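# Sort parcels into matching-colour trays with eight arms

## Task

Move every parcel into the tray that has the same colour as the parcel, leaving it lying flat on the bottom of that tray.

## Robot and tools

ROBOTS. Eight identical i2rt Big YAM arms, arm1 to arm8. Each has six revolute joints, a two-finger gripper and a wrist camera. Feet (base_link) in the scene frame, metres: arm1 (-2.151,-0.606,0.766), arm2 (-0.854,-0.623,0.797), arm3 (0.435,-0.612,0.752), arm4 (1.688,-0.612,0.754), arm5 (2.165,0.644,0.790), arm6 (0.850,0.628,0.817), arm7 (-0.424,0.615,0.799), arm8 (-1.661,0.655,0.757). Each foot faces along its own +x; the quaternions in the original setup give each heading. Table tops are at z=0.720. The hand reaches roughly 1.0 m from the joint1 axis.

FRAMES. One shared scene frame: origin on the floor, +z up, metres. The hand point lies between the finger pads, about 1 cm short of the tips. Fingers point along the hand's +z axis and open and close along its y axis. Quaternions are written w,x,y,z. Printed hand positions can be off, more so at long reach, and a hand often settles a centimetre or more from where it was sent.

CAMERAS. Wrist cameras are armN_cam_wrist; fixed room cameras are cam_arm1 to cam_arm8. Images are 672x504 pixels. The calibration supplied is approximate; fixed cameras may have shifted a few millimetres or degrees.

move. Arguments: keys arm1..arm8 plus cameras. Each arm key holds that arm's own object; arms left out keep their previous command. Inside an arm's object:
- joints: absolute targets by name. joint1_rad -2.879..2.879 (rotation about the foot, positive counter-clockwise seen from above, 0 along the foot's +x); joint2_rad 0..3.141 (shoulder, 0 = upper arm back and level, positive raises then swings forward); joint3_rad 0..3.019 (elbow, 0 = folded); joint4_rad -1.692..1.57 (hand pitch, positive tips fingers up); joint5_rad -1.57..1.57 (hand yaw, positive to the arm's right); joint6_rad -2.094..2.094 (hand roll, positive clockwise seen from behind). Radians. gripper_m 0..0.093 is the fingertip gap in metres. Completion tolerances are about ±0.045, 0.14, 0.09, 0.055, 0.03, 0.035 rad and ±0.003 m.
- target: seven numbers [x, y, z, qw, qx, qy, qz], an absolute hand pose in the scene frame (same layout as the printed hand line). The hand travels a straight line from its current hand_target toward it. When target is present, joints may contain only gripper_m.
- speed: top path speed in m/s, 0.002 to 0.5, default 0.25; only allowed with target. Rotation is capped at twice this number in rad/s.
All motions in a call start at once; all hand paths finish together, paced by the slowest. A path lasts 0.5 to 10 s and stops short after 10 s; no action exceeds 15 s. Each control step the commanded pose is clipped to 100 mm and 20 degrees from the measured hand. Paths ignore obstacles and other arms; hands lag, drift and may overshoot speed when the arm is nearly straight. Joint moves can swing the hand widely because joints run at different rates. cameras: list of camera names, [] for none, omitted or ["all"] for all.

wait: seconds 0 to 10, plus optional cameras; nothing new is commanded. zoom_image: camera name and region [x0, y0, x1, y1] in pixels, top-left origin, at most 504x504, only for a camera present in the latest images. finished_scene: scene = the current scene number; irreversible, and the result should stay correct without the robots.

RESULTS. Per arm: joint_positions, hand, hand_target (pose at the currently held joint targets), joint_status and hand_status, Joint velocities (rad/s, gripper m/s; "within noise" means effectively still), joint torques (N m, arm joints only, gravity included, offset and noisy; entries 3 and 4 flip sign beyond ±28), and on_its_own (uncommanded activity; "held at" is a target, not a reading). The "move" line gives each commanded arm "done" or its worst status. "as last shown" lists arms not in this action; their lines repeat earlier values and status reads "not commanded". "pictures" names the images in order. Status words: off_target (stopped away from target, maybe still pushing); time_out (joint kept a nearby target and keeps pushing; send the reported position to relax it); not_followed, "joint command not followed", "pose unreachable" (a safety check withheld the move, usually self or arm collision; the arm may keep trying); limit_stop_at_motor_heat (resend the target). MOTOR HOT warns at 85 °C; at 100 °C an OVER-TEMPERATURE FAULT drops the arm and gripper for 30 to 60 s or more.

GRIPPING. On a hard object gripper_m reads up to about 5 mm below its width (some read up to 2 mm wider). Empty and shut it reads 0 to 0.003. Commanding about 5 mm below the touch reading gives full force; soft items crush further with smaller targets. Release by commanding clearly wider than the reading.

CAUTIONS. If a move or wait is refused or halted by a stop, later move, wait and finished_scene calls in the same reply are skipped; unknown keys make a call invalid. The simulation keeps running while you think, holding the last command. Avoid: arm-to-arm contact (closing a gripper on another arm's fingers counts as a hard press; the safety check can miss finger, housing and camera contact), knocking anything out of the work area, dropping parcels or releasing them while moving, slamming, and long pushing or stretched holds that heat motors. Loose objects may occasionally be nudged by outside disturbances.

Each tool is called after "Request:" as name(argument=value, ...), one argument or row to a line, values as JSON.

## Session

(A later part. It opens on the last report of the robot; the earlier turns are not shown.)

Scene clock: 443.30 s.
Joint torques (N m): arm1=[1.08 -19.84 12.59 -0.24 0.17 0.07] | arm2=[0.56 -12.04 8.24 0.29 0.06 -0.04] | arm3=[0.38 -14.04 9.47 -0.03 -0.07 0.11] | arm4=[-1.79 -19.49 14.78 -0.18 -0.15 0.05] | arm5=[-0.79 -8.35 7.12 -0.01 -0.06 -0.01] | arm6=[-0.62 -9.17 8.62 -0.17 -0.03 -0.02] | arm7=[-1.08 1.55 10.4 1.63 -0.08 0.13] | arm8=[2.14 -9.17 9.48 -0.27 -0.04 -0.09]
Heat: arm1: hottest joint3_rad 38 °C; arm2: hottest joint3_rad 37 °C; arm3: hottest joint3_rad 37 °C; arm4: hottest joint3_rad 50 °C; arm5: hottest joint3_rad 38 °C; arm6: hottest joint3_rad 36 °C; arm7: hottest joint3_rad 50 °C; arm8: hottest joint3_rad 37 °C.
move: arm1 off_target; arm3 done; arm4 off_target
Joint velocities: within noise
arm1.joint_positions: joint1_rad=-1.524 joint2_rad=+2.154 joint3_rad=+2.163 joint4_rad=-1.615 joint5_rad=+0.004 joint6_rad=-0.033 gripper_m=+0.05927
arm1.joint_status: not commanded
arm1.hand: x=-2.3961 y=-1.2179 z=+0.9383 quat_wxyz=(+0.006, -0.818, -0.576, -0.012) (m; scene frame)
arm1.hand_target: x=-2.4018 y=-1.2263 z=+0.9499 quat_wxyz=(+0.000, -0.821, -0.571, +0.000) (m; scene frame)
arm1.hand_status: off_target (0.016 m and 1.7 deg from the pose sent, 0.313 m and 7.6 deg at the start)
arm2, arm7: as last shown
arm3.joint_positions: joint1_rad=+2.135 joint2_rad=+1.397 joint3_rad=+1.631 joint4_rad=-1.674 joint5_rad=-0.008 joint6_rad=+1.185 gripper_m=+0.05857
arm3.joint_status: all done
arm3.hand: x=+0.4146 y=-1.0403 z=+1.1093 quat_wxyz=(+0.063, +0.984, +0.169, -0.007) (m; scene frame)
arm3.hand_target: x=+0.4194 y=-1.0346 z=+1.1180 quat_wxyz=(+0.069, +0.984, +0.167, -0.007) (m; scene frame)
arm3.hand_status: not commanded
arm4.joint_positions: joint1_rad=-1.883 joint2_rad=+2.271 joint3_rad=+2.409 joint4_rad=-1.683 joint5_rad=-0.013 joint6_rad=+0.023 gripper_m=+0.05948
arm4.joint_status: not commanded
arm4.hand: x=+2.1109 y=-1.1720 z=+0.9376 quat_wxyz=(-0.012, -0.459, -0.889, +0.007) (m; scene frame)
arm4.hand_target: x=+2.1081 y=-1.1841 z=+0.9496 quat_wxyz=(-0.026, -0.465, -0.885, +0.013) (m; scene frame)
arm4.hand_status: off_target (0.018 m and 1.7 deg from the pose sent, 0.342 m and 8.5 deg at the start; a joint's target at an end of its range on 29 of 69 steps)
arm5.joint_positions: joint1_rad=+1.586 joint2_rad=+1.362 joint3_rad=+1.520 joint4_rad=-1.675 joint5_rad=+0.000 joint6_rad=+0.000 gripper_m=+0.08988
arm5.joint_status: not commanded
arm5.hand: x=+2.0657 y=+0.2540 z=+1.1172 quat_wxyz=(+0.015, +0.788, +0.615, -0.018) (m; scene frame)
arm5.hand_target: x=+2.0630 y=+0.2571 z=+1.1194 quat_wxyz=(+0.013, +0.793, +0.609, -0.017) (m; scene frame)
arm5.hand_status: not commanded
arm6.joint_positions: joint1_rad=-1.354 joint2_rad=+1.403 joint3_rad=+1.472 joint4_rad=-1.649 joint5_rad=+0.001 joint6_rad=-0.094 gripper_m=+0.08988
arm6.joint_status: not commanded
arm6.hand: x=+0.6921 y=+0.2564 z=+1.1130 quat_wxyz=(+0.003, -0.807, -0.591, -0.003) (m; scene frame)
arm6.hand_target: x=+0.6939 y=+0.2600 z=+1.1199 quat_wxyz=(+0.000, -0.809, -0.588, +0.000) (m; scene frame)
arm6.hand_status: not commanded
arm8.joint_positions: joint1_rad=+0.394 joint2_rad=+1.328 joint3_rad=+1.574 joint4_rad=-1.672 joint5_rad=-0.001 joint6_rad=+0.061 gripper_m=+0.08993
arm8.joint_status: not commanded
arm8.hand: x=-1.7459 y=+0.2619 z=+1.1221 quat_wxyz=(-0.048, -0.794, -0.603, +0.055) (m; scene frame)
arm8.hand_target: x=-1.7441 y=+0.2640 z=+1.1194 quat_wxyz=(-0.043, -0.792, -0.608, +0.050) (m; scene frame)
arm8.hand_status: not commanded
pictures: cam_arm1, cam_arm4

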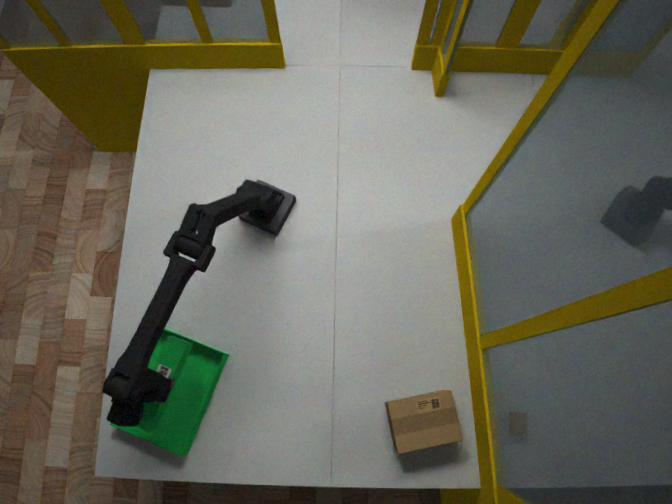

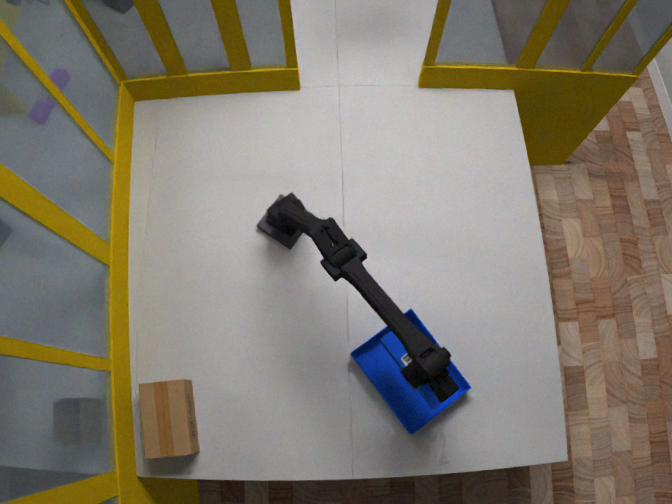

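Request:
move(
  arm1={"target":[-2.415,-1.241,0.87,0,0.8206,0.5714,0],"speed":0.15},
  arm4={"target":[2.112,-1.174,0.87,0,0.4648,0.8854,0],"speed":0.15},
  arm3={"target":[0.411,-1.288,0.95,0,0.6626,0.749,0],"speed":0.35},
  cameras=["cam_arm1","cam_arm4","cam_arm3"],
)

Request:
zoom_image(
  camera="cam_arm1",
  region=[100, 300, 240, 440],
)

Request:
zoom_image(
  camera="cam_arm4",
  region=[340, 290, 480, 430],
)

Request:
zoom_image(
  camera="cam_arm3",
  region=[190, 310, 350, 470],
)

Scene clock: 469.87 s.
Joint torques (N m): arm1=[0.79 -19.66 8.1 0.85 0.19 -0.02] | arm2=[0.62 -11.99 8.24 0.29 0.06 -0.04] | arm3=[0.67 -23.41 14.74 -0.28 -0.02 -0.26] | arm4=[-0.44 -19.08 9.74 0.76 -0.14 0.12] | arm5=[-1.38 -8.47 7.23 -0.06 -0.1 0.01] | arm6=[-0.62 -9.11 8.62 -0.16 -0.03 -0.02] | arm7=[-0.97 1.61 10.45 1.62 -0.09 0.11] | arm8=[1.9 -9.17 9.51 -0.24 -0.04 -0.1]
Heat: arm1: hottest joint3_rad 41 °C; arm2: hottest joint3_rad 37 °C; arm3: hottest joint3_rad 37 °C; arm4: hottest joint3_rad 50 °C; arm5: hottest joint3_rad 38 °C; arm6: hottest joint3_rad 36 °C; arm7: hottest joint3_rad 50 °C; arm8: hottest joint3_rad 37 °C.
move: arm1 off_target; arm3 off_target; arm4 off_target
Joint velocities: within noise
arm1.joint_positions: joint1_rad=-1.524 joint2_rad=+2.218 joint3_rad=+2.141 joint4_rad=-1.485 joint5_rad=+0.004 joint6_rad=-0.033 gripper_m=+0.05927
arm1.joint_status: not commanded
arm1.hand: x=-2.4059 y=-1.2435 z=+0.8879 quat_wxyz=(-0.006, -0.818, -0.575, +0.006) (m; scene frame)
arm1.hand_target: x=-2.4148 y=-1.2406 z=+0.8702 quat_wxyz=(+0.000, -0.821, -0.571, +0.000) (m; scene frame)
arm1.hand_status: off_target (0.020 m and 1.2 deg from the pose sent, 0.075 m and 1.7 deg at the start)
arm2, arm5, arm6, arm7, arm8: as last shown
arm3.joint_positions: joint1_rad=+2.137 joint2_rad=+2.166 joint3_rad=+2.233 joint4_rad=-1.669 joint5_rad=+0.002 joint6_rad=-0.138 gripper_m=+0.05857
arm3.joint_status: not commanded
arm3.hand: x=+0.4038 y=-1.2760 z=+0.9335 quat_wxyz=(-0.011, +0.673, +0.739, +0.015) (m; scene frame)
arm3.hand_target: x=+0.4111 y=-1.2869 z=+0.9500 quat_wxyz=(+0.001, +0.663, +0.749, -0.001) (m; scene frame)
arm3.hand_status: off_target (0.022 m and 2.7 deg from the pose sent, 0.295 m and 77.8 deg at the start)
arm4.joint_positions: joint1_rad=-1.883 joint2_rad=+2.271 joint3_rad=+2.276 joint4_rad=-1.561 joint5_rad=-0.013 joint6_rad=+0.028 gripper_m=+0.05948
arm4.joint_status: not commanded
arm4.hand: x=+2.1108 y=-1.1731 z=+0.8867 quat_wxyz=(-0.006, -0.461, -0.887, +0.004) (m; scene frame)
arm4.hand_target: x=+2.1117 y=-1.1738 z=+0.8701 quat_wxyz=(+0.000, -0.465, -0.885, +0.000) (m; scene frame)
arm4.hand_status: off_target (0.017 m and 1.0 deg from the pose sent, 0.068 m and 1.7 deg at the start)
pictures: cam_arm1, cam_arm3, cam_arm4

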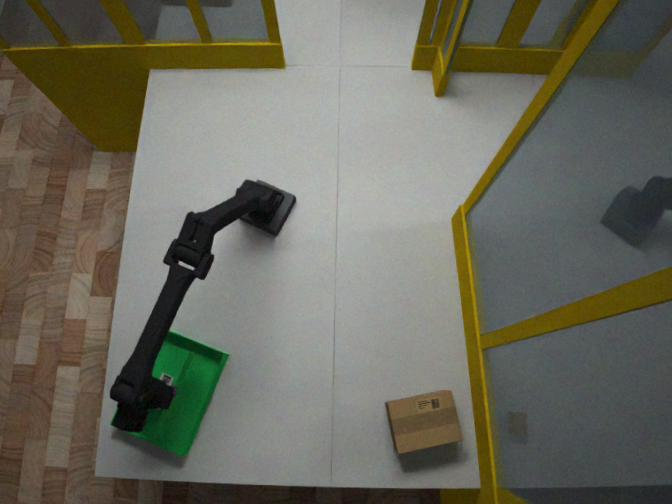

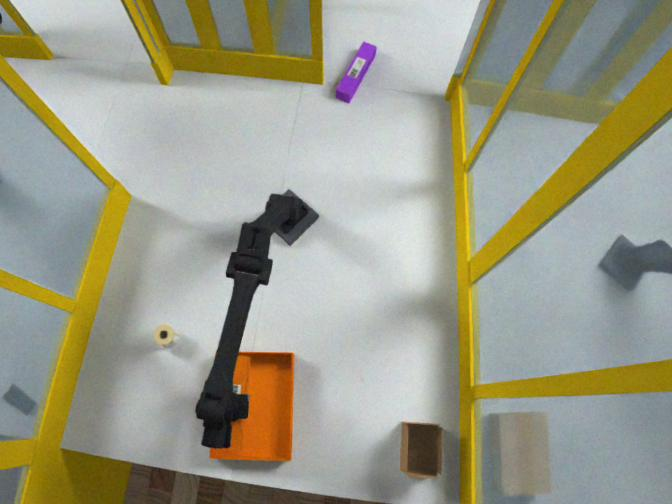

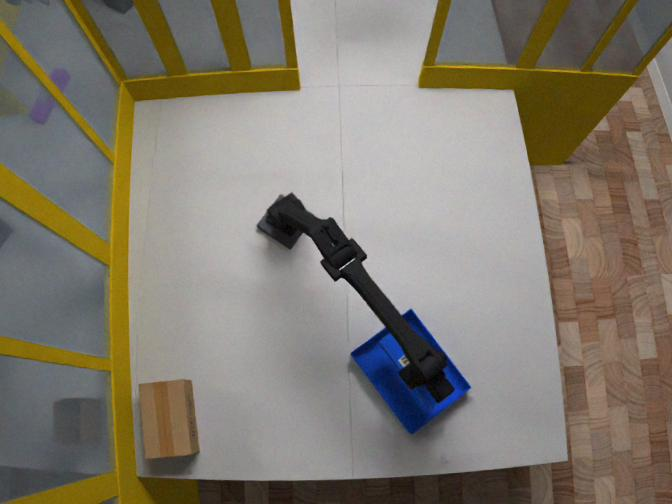

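Scaled by 3.600.

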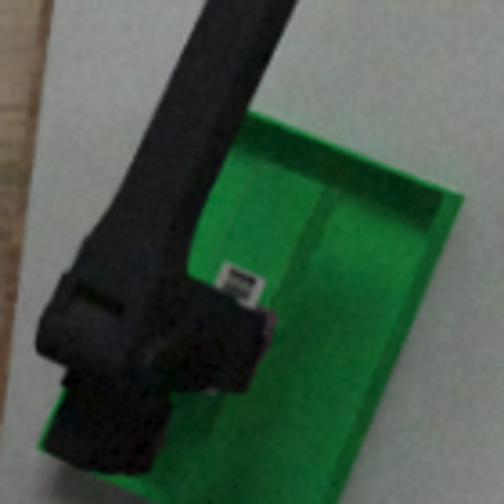

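Scaled by 3.600.

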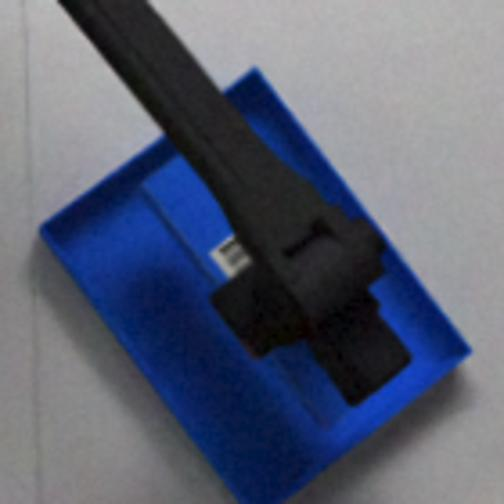

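Scaled by 3.150.

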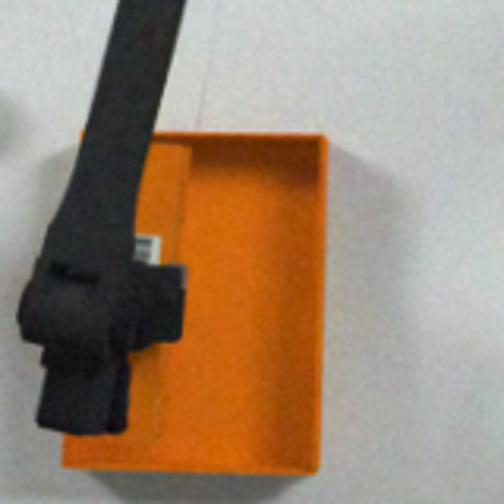

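Request:
move(
  arm1={"target":[-2.412,-1.233,0.826,0,0.8206,0.5714,0],"speed":0.12},
  arm4={"target":[2.112,-1.174,0.83,0,0.4648,0.8854,0],"speed":0.12},
  arm3={"target":[0.416,-1.283,0.835,0,0.660,0.751,0],"speed":0.15},
  cameras=["cam_arm1","cam_arm4","cam_arm3"],
)

Request:
zoom_image(
  camera="cam_arm1",
  region=[140, 310, 240, 410],
)

Request:
zoom_image(
  camera="cam_arm4",
  region=[345, 300, 445, 400],
)

Request:
zoom_image(
  camera="cam_arm3",
  region=[200, 335, 300, 435],
)

Scene clock: 504.57 s.
Joint torques (N m): arm1=[0.21 -19.78 7.88 0.83 0.18 -0.04] | arm2=[0.56 -11.99 8.25 0.29 0.06 -0.04] | arm3=[0.67 -24 9.35 0.61 -0.02 -0.22] | arm4=[-0.38 -18.37 9.78 0.81 -0.14 0.12] | arm5=[-1.38 -8.35 7.13 -0.05 0 0.01] | arm6=[-0.56 -9.17 8.61 -0.16 -0.03 -0.02] | arm7=[-1.08 1.55 10.43 1.59 -0.09 0.12] | arm8=[2.26 -9.05 9.5 -0.21 -0.02 -0.1]
Heat: arm1: hottest joint3_rad 40 °C; arm2: hottest joint3_rad 37 °C; arm3: hottest joint3_rad 37 °C; arm4: hottest joint3_rad 49 °C; arm5: hottest joint3_rad 38 °C; arm6: hottest joint3_rad 36 °C; arm7: hottest joint3_rad 51 °C; arm8: hottest joint3_rad 37 °C.
move: arm1 off_target; arm3 off_target; arm4 off_target
Joint velocities: within noise
arm1.joint_positions: joint1_rad=-1.525 joint2_rad=+2.218 joint3_rad=+2.017 joint4_rad=-1.364 joint5_rad=+0.004 joint6_rad=-0.033 gripper_m=+0.05927
arm1.joint_status: not commanded
arm1.hand: x=-2.4035 y=-1.2369 z=+0.8411 quat_wxyz=(-0.005, -0.818, -0.575, +0.005) (m; scene frame)
arm1.hand_target: x=-2.4118 y=-1.2326 z=+0.8261 quat_wxyz=(+0.000, -0.821, -0.571, +0.000) (m; scene frame)
arm1.hand_status: off_target (0.018 m and 1.0 deg from the pose sent, 0.063 m and 1.2 deg at the start)
arm2, arm5, arm6, arm7, arm8: as last shown
arm3.joint_positions: joint1_rad=+2.141 joint2_rad=+2.174 joint3_rad=+1.992 joint4_rad=-1.396 joint5_rad=+0.002 joint6_rad=-0.138 gripper_m=+0.05857
arm3.joint_status: not commanded
arm3.hand: x=+0.4068 y=-1.2780 z=+0.8362 quat_wxyz=(-0.003, +0.672, +0.741, +0.006) (m; scene frame)
arm3.hand_target: x=+0.4160 y=-1.2828 z=+0.8349 quat_wxyz=(+0.000, +0.660, +0.751, +0.000) (m; scene frame)
arm3.hand_status: off_target (0.011 m and 2.0 deg from the pose sent, 0.099 m and 2.9 deg at the start)
arm4.joint_positions: joint1_rad=-1.883 joint2_rad=+2.271 joint3_rad=+2.187 joint4_rad=-1.464 joint5_rad=-0.013 joint6_rad=+0.029 gripper_m=+0.05948
arm4.joint_status: not commanded
arm4.hand: x=+2.1108 y=-1.1741 z=+0.8527 quat_wxyz=(-0.010, -0.461, -0.887, +0.006) (m; scene frame)
arm4.hand_target: x=+2.1115 y=-1.1735 z=+0.8302 quat_wxyz=(+0.000, -0.465, -0.885, +0.000) (m; scene frame)
arm4.hand_status: off_target (0.023 m and 1.4 deg from the pose sent, 0.057 m and 1.0 deg at the start)
pictures: cam_arm1, cam_arm3, cam_arm4

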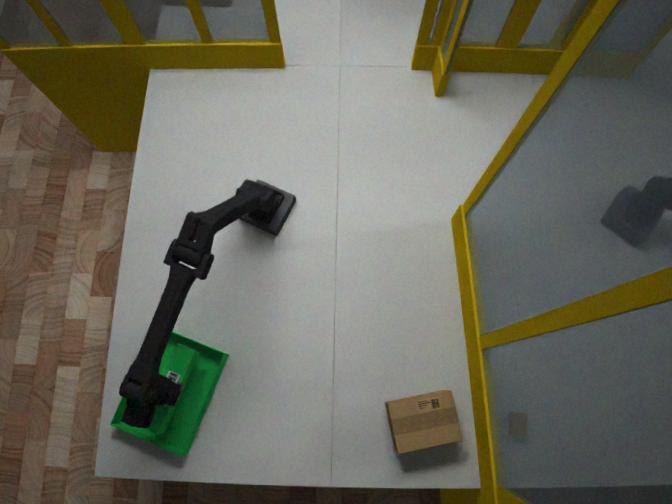

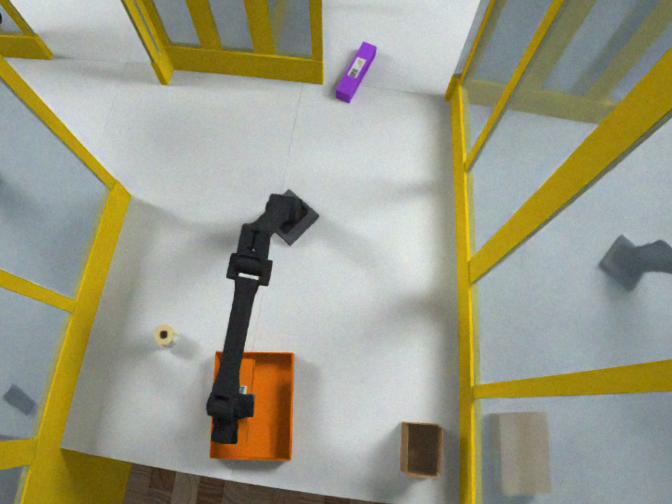

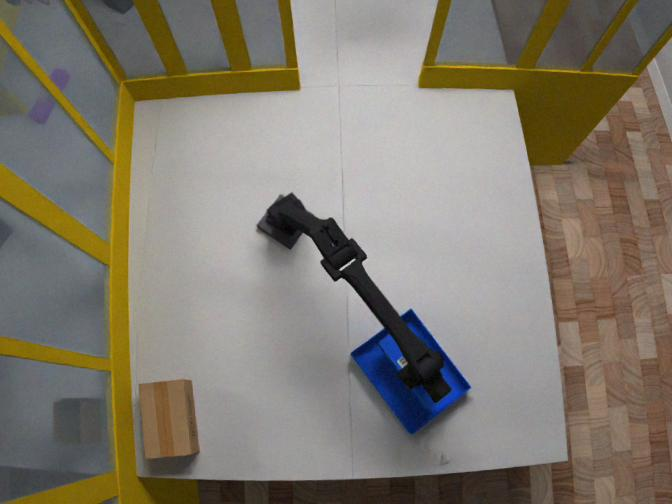

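Scaled by 5.040.

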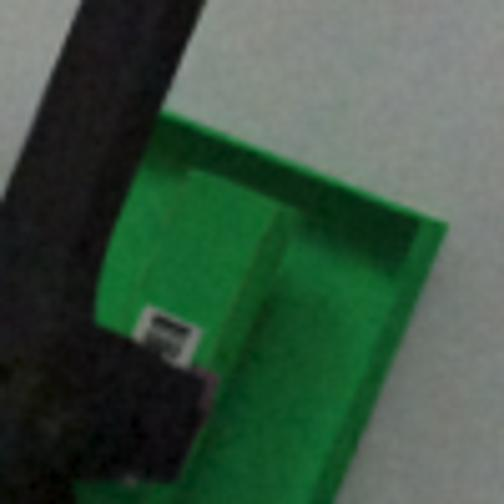

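Scaled by 5.040.

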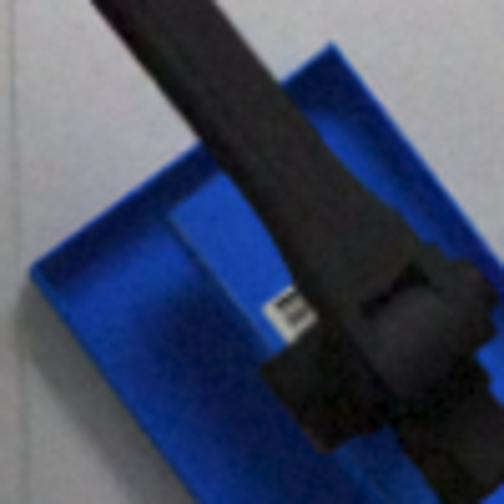

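Scaled by 5.040.

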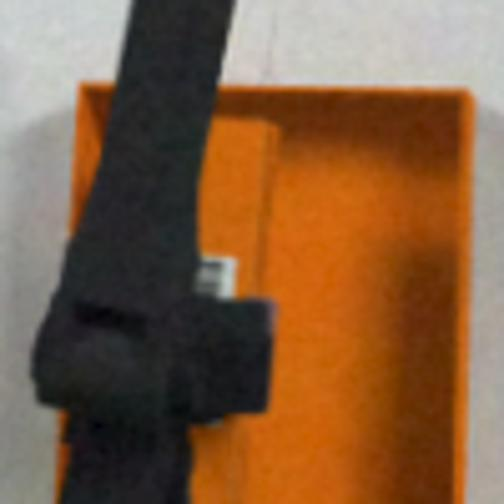

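Request:
move(
  arm1={"target":[-2.412,-1.233,0.772,0,0.8206,0.5714,0],"speed":0.08},
  arm4={"target":[2.1105,-1.172,0.768,0,0.4648,0.8854,0],"speed":0.08},
  arm3={"target":[0.416,-1.283,0.775,0,0.660,0.751,0],"speed":0.08},
  cameras=["cam_arm1","cam_arm4","cam_arm3"],
)

Request:
zoom_image(
  camera="cam_arm1",
  region=[140, 310, 240, 410],
)

Request:
zoom_image(
  camera="cam_arm4",
  region=[345, 300, 445, 400],
)

Request:
zoom_image(
  camera="cam_arm3",
  region=[200, 335, 300, 435],
)

Scene clock: 523.90 s.
Joint torques (N m): arm1=[0.85 -19.84 7.77 0.7 0.2 -0.03] | arm2=[0.62 -11.99 8.24 0.31 0.07 -0.04] | arm3=[0.79 -23.82 9.09 0.59 -0.02 -0.22] | arm4=[-0.26 -18.67 9.83 0.76 -0.14 0.12] | arm5=[-0.97 -8.23 7.19 0.1 -0.04 0.05] | arm6=[-0.62 -9.23 8.61 -0.16 -0.03 -0.02] | arm7=[-1.2 1.55 10.43 1.58 -0.09 0.12] | arm8=[2.32 -9.17 9.55 -0.25 -0.04 -0.1]
Heat: arm1: hottest joint3_rad 39 °C; arm2: hottest joint3_rad 37 °C; arm3: hottest joint2_rad 37 °C; arm4: hottest joint3_rad 49 °C; arm5: hottest joint3_rad 38 °C; arm6: hottest joint3_rad 36 °C; arm7: hottest joint3_rad 51 °C; arm8: hottest joint3_rad 37 °C.
move: arm1 off_target; arm3 done; arm4 off_target
Joint velocities: within noise
arm1.joint_positions: joint1_rad=-1.525 joint2_rad=+2.262 joint3_rad=+1.949 joint4_rad=-1.253 joint5_rad=+0.004 joint6_rad=-0.033 gripper_m=+0.05927
arm1.joint_status: not commanded
arm1.hand: x=-2.4037 y=-1.2376 z=+0.7874 quat_wxyz=(-0.005, -0.818, -0.575, +0.005) (m; scene frame)
arm1.hand_target: x=-2.4118 y=-1.2327 z=+0.7722 quat_wxyz=(+0.000, -0.821, -0.571, +0.000) (m; scene frame)
arm1.hand_status: off_target (0.018 m and 0.9 deg from the pose sent, 0.070 m and 1.0 deg at the start)
arm2, arm5, arm6, arm7, arm8: as last shown
arm3.joint_positions: joint1_rad=+2.141 joint2_rad=+2.220 joint3_rad=+1.910 joint4_rad=-1.269 joint5_rad=+0.002 joint6_rad=-0.139 gripper_m=+0.05857
arm3.joint_status: not commanded
arm3.hand: x=+0.4071 y=-1.2780 z=+0.7766 quat_wxyz=(-0.003, +0.671, +0.741, +0.006) (m; scene frame)
arm3.hand_target: x=+0.4160 y=-1.2829 z=+0.7751 quat_wxyz=(+0.000, +0.660, +0.751, +0.000) (m; scene frame)
arm3.hand_status: done (0.010 m and 1.9 deg from the pose sent, 0.062 m and 2.0 deg at the start)
arm4.joint_positions: joint1_rad=-1.883 joint2_rad=+2.306 joint3_rad=+2.077 joint4_rad=-1.325 joint5_rad=-0.013 joint6_rad=+0.030 gripper_m=+0.05948
arm4.joint_status: not commanded
arm4.hand: x=+2.1091 y=-1.1734 z=+0.7875 quat_wxyz=(-0.007, -0.462, -0.887, +0.005) (m; scene frame)
arm4.hand_target: x=+2.1101 y=-1.1717 z=+0.7682 quat_wxyz=(+0.000, -0.465, -0.885, +0.000) (m; scene frame)
arm4.hand_status: off_target (0.020 m and 1.1 deg from the pose sent, 0.085 m and 1.4 deg at the start)
pictures: cam_arm1, cam_arm3, cam_arm4

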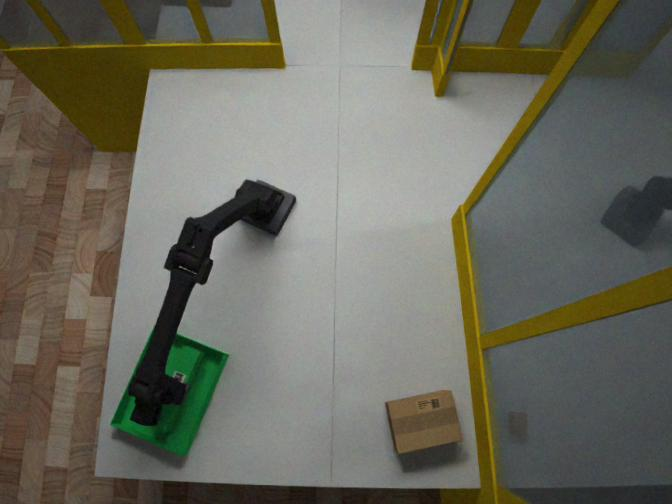

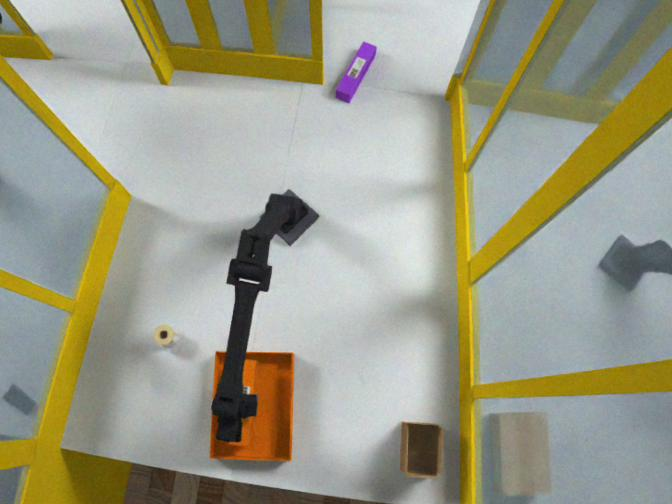

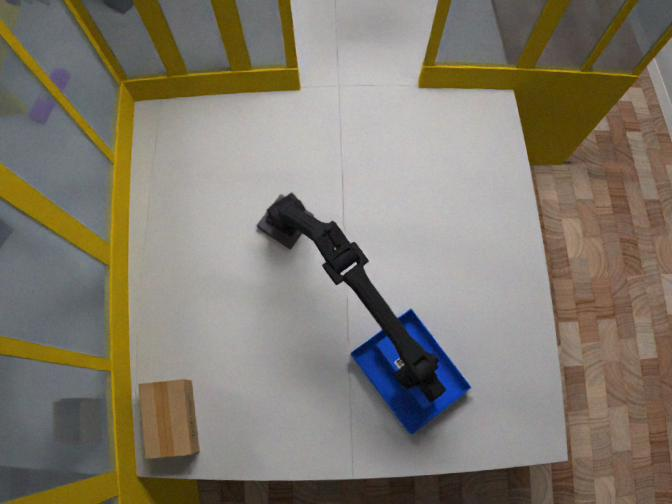

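Scaled by 5.040.

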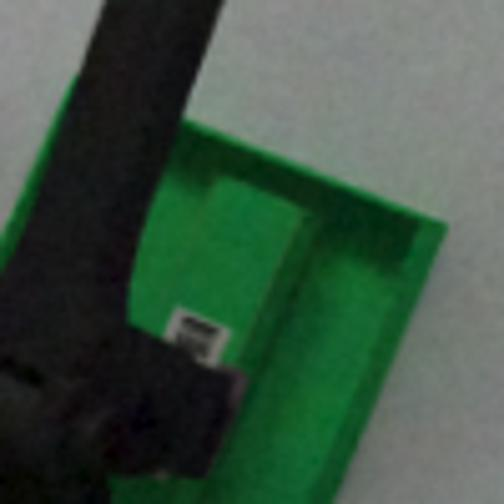

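Scaled by 5.040.

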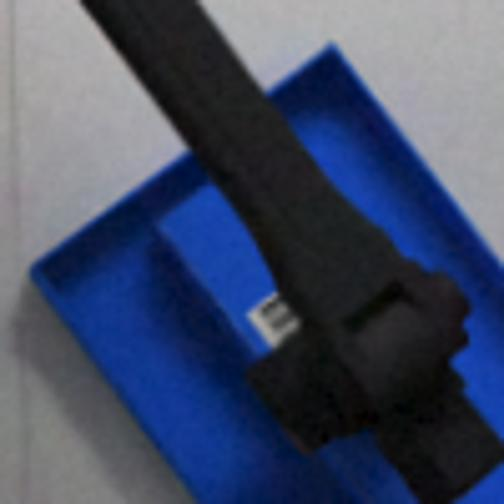

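Scaled by 5.040.

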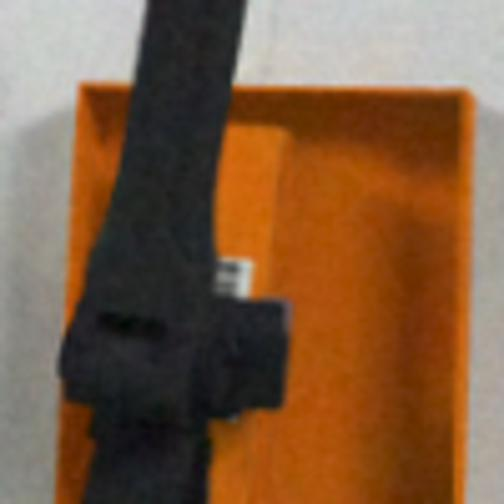

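Request:
move(
  arm1={"target":[-2.412,-1.233,0.752,0,0.8206,0.5714,0],"speed":0.05},
  arm4={"target":[2.1105,-1.172,0.752,0,0.4648,0.8854,0],"speed":0.05},
  arm3={"target":[0.416,-1.283,0.752,0,0.660,0.751,0],"speed":0.05},
  cameras=["cam_arm1","cam_arm4","cam_arm3"],
)

Scene clock: 574.07 s.
Joint torques (N m): arm1=[0.56 -19.9 7.66 0.7 0.17 -0.05] | arm2=[0.56 -12.04 8.24 0.29 0.06 -0.04] | arm3=[0.73 -24.18 8.81 0.66 -0.02 -0.22] | arm4=[-0.21 -18.43 9.55 0.79 -0.14 0.12] | arm5=[-1.38 -8.53 7.21 -0.09 -0.06 0.06] | arm6=[-0.56 -9.11 8.62 -0.17 -0.03 -0.02] | arm7=[-1.14 1.49 10.47 1.58 -0.09 0.12] | arm8=[2.08 -9.17 9.46 -0.23 -0.03 -0.11]
Heat: arm1: hottest joint2_rad 38 °C; arm2: hottest joint3_rad 38 °C; arm3: hottest joint2_rad 40 °C; arm4: hottest joint3_rad 46 °C; arm5: hottest joint3_rad 38 °C; arm6: hottest joint3_rad 36 °C; arm7: hottest joint3_rad 51 °C; arm8: hottest joint3_rad 37 °C.
move: arm1 off_target; arm3 done; arm4 off_target
Joint velocities: within noise
arm1.joint_positions: joint1_rad=-1.526 joint2_rad=+2.281 joint3_rad=+1.932 joint4_rad=-1.215 joint5_rad=+0.004 joint6_rad=-0.033 gripper_m=+0.05927
arm1.joint_status: not commanded
arm1.hand: x=-2.4041 y=-1.2383 z=+0.7687 quat_wxyz=(-0.005, -0.818, -0.575, +0.006) (m; scene frame)
arm1.hand_target: x=-2.4118 y=-1.2326 z=+0.7523 quat_wxyz=(+0.000, -0.821, -0.571, +0.000) (m; scene frame)
arm1.hand_status: off_target (0.019 m and 1.0 deg from the pose sent, 0.037 m and 0.9 deg at the start)
arm2, arm5, arm6, arm7, arm8: as last shown
arm3.joint_positions: joint1_rad=+2.141 joint2_rad=+2.240 joint3_rad=+1.888 joint4_rad=-1.223 joint5_rad=+0.002 joint6_rad=-0.139 gripper_m=+0.05857
arm3.joint_status: not commanded
arm3.hand: x=+0.4072 y=-1.2786 z=+0.7553 quat_wxyz=(-0.002, +0.671, +0.741, +0.005) (m; scene frame)
arm3.hand_target: x=+0.4160 y=-1.2829 z=+0.7522 quat_wxyz=(+0.000, +0.660, +0.751, +0.000) (m; scene frame)
arm3.hand_status: done (0.010 m and 1.9 deg from the pose sent, 0.027 m and 1.9 deg at the start)
arm4.joint_positions: joint1_rad=-1.883 joint2_rad=+2.317 joint3_rad=+2.062 joint4_rad=-1.294 joint5_rad=-0.013 joint6_rad=+0.031 gripper_m=+0.05948
arm4.joint_status: not commanded
arm4.hand: x=+2.1098 y=-1.1747 z=+0.7748 quat_wxyz=(-0.010, -0.462, -0.887, +0.006) (m; scene frame)
arm4.hand_target: x=+2.1100 y=-1.1716 z=+0.7524 quat_wxyz=(+0.000, -0.465, -0.885, +0.000) (m; scene frame)
arm4.hand_status: off_target (0.023 m and 1.4 deg from the pose sent, 0.036 m and 1.1 deg at the start)
pictures: cam_arm1, cam_arm3, cam_arm4

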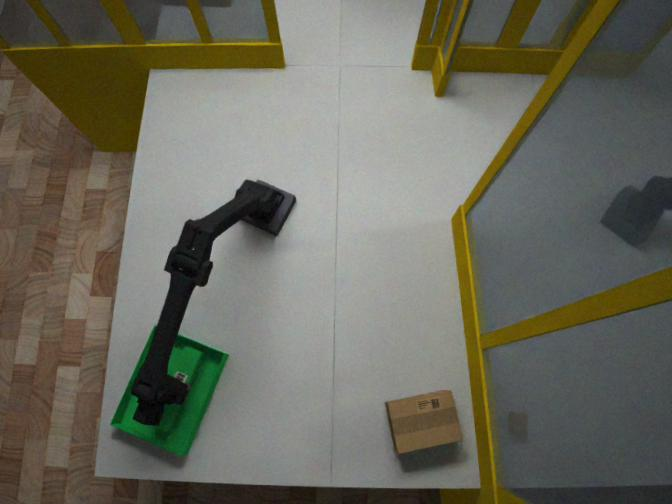

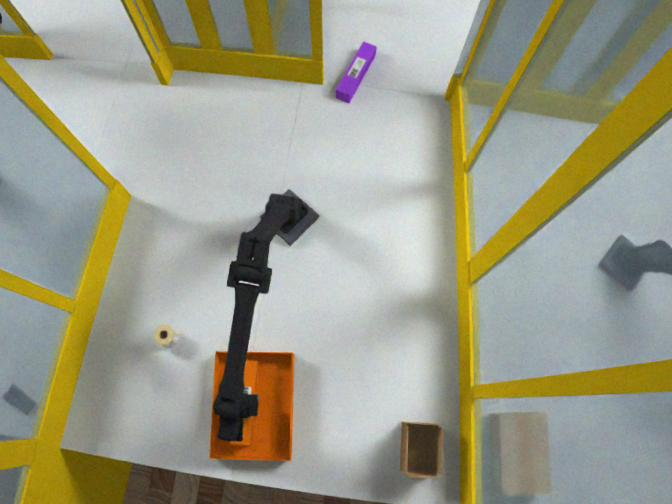

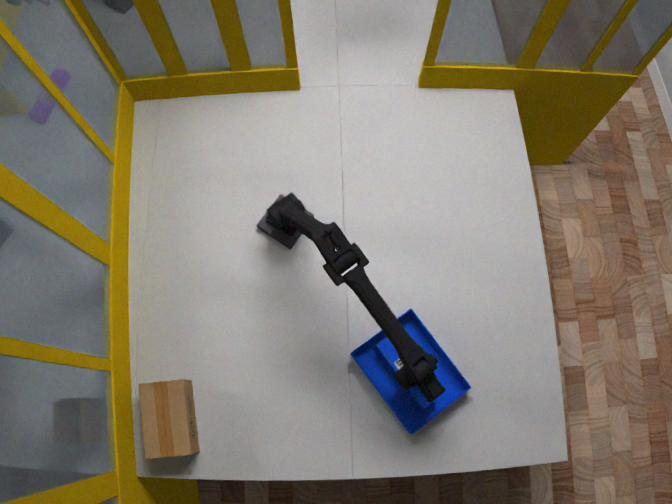

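Request:
move(
  arm1={"joints":{"gripper_m":0.09}},
  arm4={"joints":{"gripper_m":0.09}},
  arm3={"joints":{"gripper_m":0.09}},
  arm2={"joints":{"joint1_rad":-2.063,"joint6_rad":0.42}},
  cameras=[],
)

Request:
move(
  arm1={"target":[-2.412,-1.233,0.96,0,0.8206,0.5714,0],"speed":0.15},
  arm4={"target":[2.1105,-1.172,0.96,0,0.4648,0.8854,0],"speed":0.15},
  arm3={"target":[0.41,-1.28,0.96,0,0.660,0.751,0],"speed":0.15},
  cameras=[],
)

Request:
move(
  arm1={"target":[-2.28,-0.985,1.1,0,0.8206,0.5714,0],"speed":0.3},
  arm4={"target":[1.91,-0.94,1.1,0,0.4648,0.8854,0],"speed":0.3},
  arm3={"target":[0.42,-1.02,1.1,0,0.660,0.751,0],"speed":0.3},
  cameras=["cam_arm1","cam_arm4","cam_arm3","cam_arm7"],
)

Request:
zoom_image(
  camera="cam_arm7",
  region=[325, 50, 445, 170],
)

Scene clock: 589.57 s.
Joint torques (N m): arm1=[0.5 -19.66 7.64 0.91 0.15 -0.03] | arm2=[-0.15 -12.04 8.25 0.29 0.05 -0.07] | arm3=[0.73 -23.77 8.87 0.58 -0.02 -0.22] | arm4=[-0.26 -18.49 9.55 0.79 -0.14 0.11] | arm5=[-0.97 -8.59 7.17 -0.12 -0.07 0.01] | arm6=[-0.56 -9.23 8.64 -0.17 -0.03 -0.02] | arm7=[-1.14 1.61 10.44 1.57 -0.09 0.11] | arm8=[2.14 -8.94 9.5 -0.25 -0.04 -0.08]
Heat: arm1: hottest joint2_rad 39 °C; arm2: hottest joint3_rad 38 °C; arm3: hottest joint2_rad 38 °C; arm4: hottest joint3_rad 47 °C; arm5: hottest joint3_rad 38 °C; arm6: hottest joint3_rad 36 °C; arm7: hottest joint3_rad 51 °C; arm8: hottest joint3_rad 37 °C.
move: arm1 done; arm2 done; arm3 done; arm4 done
Joint velocities: within noise
arm1.joint_positions: joint1_rad=-1.526 joint2_rad=+2.281 joint3_rad=+1.932 joint4_rad=-1.215 joint5_rad=+0.004 joint6_rad=-0.033 gripper_m=+0.08989
arm1.joint_status: all done
arm1.hand: x=-2.4041 y=-1.2383 z=+0.7687 quat_wxyz=(-0.005, -0.818, -0.575, +0.006) (m; scene frame)
arm1.hand_target: x=-2.4117 y=-1.2326 z=+0.7523 quat_wxyz=(+0.000, -0.821, -0.571, +0.000) (m; scene frame)
arm1.hand_status: not commanded
arm2.joint_positions: joint1_rad=-2.059 joint2_rad=+1.368 joint3_rad=+1.512 joint4_rad=-1.671 joint5_rad=+0.001 joint6_rad=+0.421 gripper_m=+0.08993
arm2.joint_status: all done
arm2.hand: x=-0.4882 y=-0.4596 z=+1.1217 quat_wxyz=(-0.020, +0.001, -1.000, -0.009) (m; scene frame)
arm2.hand_target: x=-0.4891 y=-0.4620 z=+1.1195 quat_wxyz=(-0.014, -0.001, -1.000, -0.006) (m; scene frame)
arm2.hand_status: not commanded
arm3.joint_positions: joint1_rad=+2.141 joint2_rad=+2.240 joint3_rad=+1.888 joint4_rad=-1.223 joint5_rad=+0.002 joint6_rad=-0.140 gripper_m=+0.08996
arm3.joint_status: all done
arm3.hand: x=+0.4072 y=-1.2786 z=+0.7553 quat_wxyz=(-0.002, +0.671, +0.741, +0.005) (m; scene frame)
arm3.hand_target: x=+0.4160 y=-1.2829 z=+0.7522 quat_wxyz=(+0.000, +0.660, +0.751, +0.000) (m; scene frame)
arm3.hand_status: not commanded
arm4.joint_positions: joint1_rad=-1.883 joint2_rad=+2.317 joint3_rad=+2.062 joint4_rad=-1.294 joint5_rad=-0.013 joint6_rad=+0.031 gripper_m=+0.08991
arm4.joint_status: all done
arm4.hand: x=+2.1098 y=-1.1747 z=+0.7748 quat_wxyz=(-0.010, -0.462, -0.887, +0.006) (m; scene frame)
arm4.hand_target: x=+2.1100 y=-1.1716 z=+0.7524 quat_wxyz=(+0.000, -0.465, -0.885, +0.000) (m; scene frame)
arm4.hand_status: not commanded
arm5, arm6, arm8: as last shown
arm7.joint_positions: joint1_rad=-1.041 joint2_rad=+0.535 joint3_rad=+1.368 joint4_rad=-1.177 joint5_rad=-0.073 joint6_rad=-0.126 gripper_m=+0.09396
arm7.joint_status: not commanded
arm7.hand: x=-0.4352 y=+0.3945 z=+1.3803 quat_wxyz=(-0.379, -0.558, -0.598, +0.433) (m; scene frame)
arm7.hand_target: x=-0.4368 y=+0.3987 z=+1.3917 quat_wxyz=(-0.383, -0.556, -0.590, +0.443) (m; scene frame)
arm7.hand_status: not commanded
pictures: none
No camera images: "cameras" was empty.

Scene clock: 591.83 s.
Joint torques (N m): arm1=[0.62 -19.72 12.75 -0.27 0.2 -0.01] | arm2=[-0.15 -12.04 8.25 0.31 0.05 -0.07] | arm3=[0.15 -25.05 14.12 -0.36 -0.01 -0.22] | arm4=[-0.62 -20.78 14.58 -0.21 -0.14 0.08] | arm5=[-1.44 -8.29 7.12 0.08 -0.04 0.04] | arm6=[-0.62 -9.17 8.61 -0.16 -0.03 -0.02] | arm7=[-1.08 1.49 10.44 1.61 -0.1 0.12] | arm8=[2.02 -9.11 9.5 -0.2 -0.04 -0.11]
Heat: arm1: hottest joint2_rad 39 °C; arm2: hottest joint3_rad 38 °C; arm3: hottest joint2_rad 38 °C; arm4: hottest joint3_rad 47 °C; arm5: hottest joint3_rad 38 °C; arm6: hottest joint3_rad 36 °C; arm7: hottest joint3_rad 51 °C; arm8: hottest joint3_rad 37 °C.
move: arm1 off_target; arm3 off_target; arm4 off_target
Joint velocities: within noise
arm1.joint_positions: joint1_rad=-1.526 joint2_rad=+2.190 joint3_rad=+2.260 joint4_rad=-1.670 joint5_rad=+0.004 joint6_rad=-0.033 gripper_m=+0.08989
arm1.joint_status: not commanded
arm1.hand: x=-2.4010 y=-1.2269 z=+0.9521 quat_wxyz=(+0.005, -0.818, -0.575, -0.009) (m; scene frame)
arm1.hand_target: x=-2.4118 y=-1.2323 z=+0.9599 quat_wxyz=(+0.000, -0.821, -0.571, +0.001) (m; scene frame)
arm1.hand_status: off_target (0.015 m and 1.3 deg from the pose sent, 0.192 m and 1.0 deg at the start)
arm2, arm5, arm6, arm7, arm8: as last shown
arm3.joint_positions: joint1_rad=+2.141 joint2_rad=+2.159 joint3_rad=+2.208 joint4_rad=-1.672 joint5_rad=+0.002 joint6_rad=-0.146 gripper_m=+0.08996
arm3.joint_status: not commanded
arm3.hand: x=+0.4067 y=-1.2695 z=+0.9287 quat_wxyz=(-0.017, +0.668, +0.743, +0.023) (m; scene frame)
arm3.hand_target: x=+0.4101 y=-1.2783 z=+0.9599 quat_wxyz=(+0.001, +0.660, +0.751, -0.001) (m; scene frame)
arm3.hand_status: off_target (0.033 m and 3.6 deg from the pose sent, 0.205 m and 1.8 deg at the start; a joint's target at an end of its range on 17 of 68 steps)
arm4.joint_positions: joint1_rad=-1.883 joint2_rad=+2.253 joint3_rad=+2.371 joint4_rad=-1.684 joint5_rad=-0.013 joint6_rad=+0.031 gripper_m=+0.08991
arm4.joint_status: not commanded
arm4.hand: x=+2.1057 y=-1.1650 z=+0.9347 quat_wxyz=(-0.002, -0.462, -0.887, +0.002) (m; scene frame)
arm4.hand_target: x=+2.1095 y=-1.1708 z=+0.9595 quat_wxyz=(-0.024, -0.465, -0.885, +0.012) (m; scene frame)
arm4.hand_status: off_target (0.027 m and 0.4 deg from the pose sent, 0.185 m and 1.4 deg at the start; a joint's target at an end of its range on 30 of 68 steps)
pictures: none
No camera images: "cameras" was empty.

Scene clock: 593.93 s.
Joint torques (N m): arm1=[2.14 -8.06 8.06 0.2 0.17 0.07] | arm2=[-0.15 -11.99 8.25 0.31 0.05 -0.07] | arm3=[0.38 -12.45 9.36 -0.03 -0.03 -0.17] | arm4=[-1.55 -7.65 9.66 0.09 -0.15 -0.04] | arm5=[-1.2 -8.88 7.1 -0.12 -0.05 0] | arm6=[-0.62 -9.11 8.61 -0.17 -0.03 -0.02] | arm7=[-1.08 1.73 10.44 1.58 -0.08 0.13] | arm8=[2.08 -9.29 9.42 -0.23 -0.03 -0.1]
Heat: arm1: hottest joint2_rad 39 °C; arm2: hottest joint3_rad 38 °C; arm3: hottest joint2_rad 38 °C; arm4: hottest joint3_rad 47 °C; arm5: hottest joint3_rad 38 °C; arm6: hottest joint3_rad 36 °C; arm7: hottest joint3_rad 51 °C; arm8: hottest joint3_rad 37 °C.
move: arm1 off_target; arm3 off_target; arm4 off_target
Joint velocities: within noise
arm1.joint_positions: joint1_rad=-1.478 joint2_rad=+1.362 joint3_rad=+1.544 joint4_rad=-1.675 joint5_rad=+0.004 joint6_rad=+0.028 gripper_m=+0.08989
arm1.joint_status: not commanded
arm1.hand: x=-2.2849 y=-0.9848 z=+1.1082 quat_wxyz=(-0.026, -0.821, -0.569, +0.034) (m; scene frame)
arm1.hand_target: x=-2.2800 y=-0.9849 z=+1.0996 quat_wxyz=(-0.016, -0.820, -0.571, +0.022) (m; scene frame)
arm1.hand_status: off_target (0.010 m and 4.9 deg from the pose sent, 0.308 m and 1.3 deg at the start; a joint's target at an end of its range on 33 of 63 steps)
arm2, arm5, arm6, arm7, arm8: as last shown
arm3.joint_positions: joint1_rad=+2.141 joint2_rad=+1.364 joint3_rad=+1.568 joint4_rad=-1.674 joint5_rad=+0.002 joint6_rad=-0.146 gripper_m=+0.08996
arm3.joint_status: not commanded
arm3.hand: x=+0.4158 y=-1.0227 z=+1.0972 quat_wxyz=(+0.031, +0.668, +0.742, -0.036) (m; scene frame)
arm3.hand_target: x=+0.4200 y=-1.0200 z=+1.0992 quat_wxyz=(+0.029, +0.660, +0.750, -0.035) (m; scene frame)
arm3.hand_status: off_target (0.006 m and 5.6 deg from the pose sent, 0.303 m and 3.6 deg at the start; a joint's target at an end of its range on 38 of 63 steps)
arm4.joint_positions: joint1_rad=-1.932 joint2_rad=+1.339 joint3_rad=+1.554 joint4_rad=-1.686 joint5_rad=-0.014 joint6_rad=-0.017 gripper_m=+0.08991
arm4.joint_status: not commanded
arm4.hand: x=+1.9154 y=-0.9379 z=+1.1056 quat_wxyz=(-0.044, -0.462, -0.886, +0.025) (m; scene frame)
arm4.hand_target: x=+1.9100 y=-0.9400 z=+1.0994 quat_wxyz=(-0.034, -0.465, -0.885, +0.018) (m; scene frame)
arm4.hand_status: off_target (0.008 m and 5.8 deg from the pose sent, 0.341 m and 0.4 deg at the start; a joint's target at an end of its range on 34 of 63 steps)
pictures: cam_arm1, cam_arm3, cam_arm4, cam_arm7

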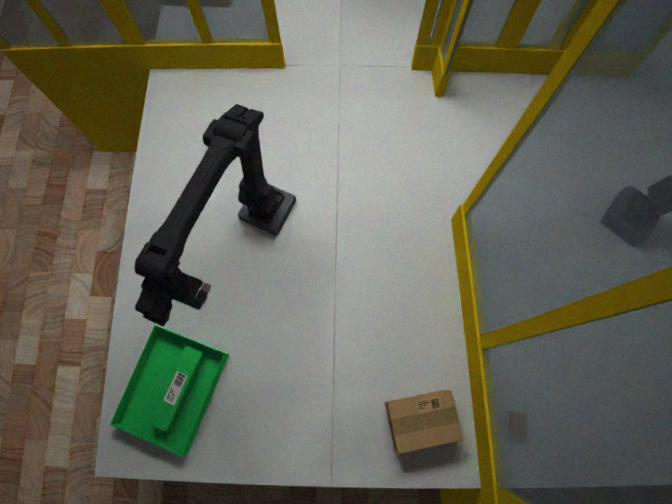

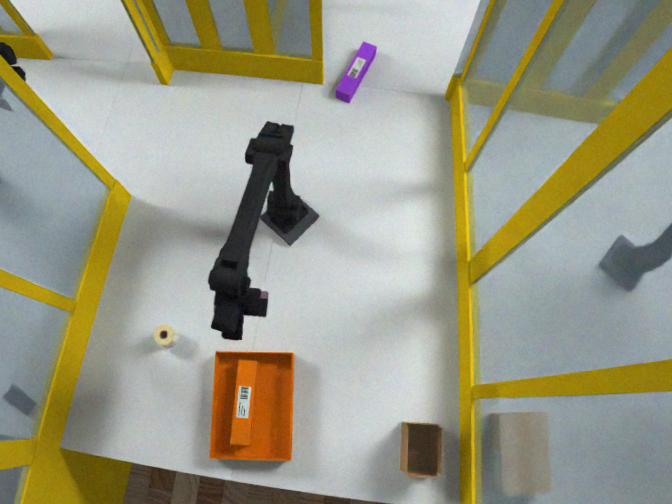

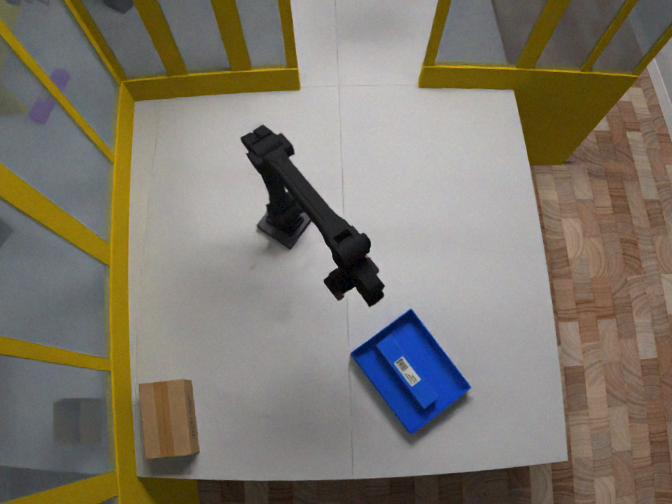

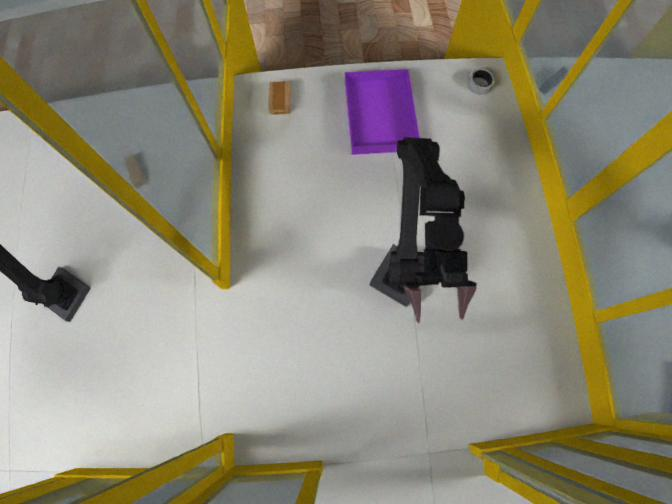

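Scaled by 4.200.

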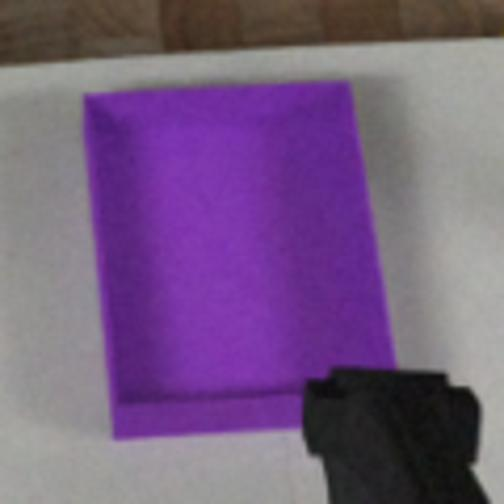

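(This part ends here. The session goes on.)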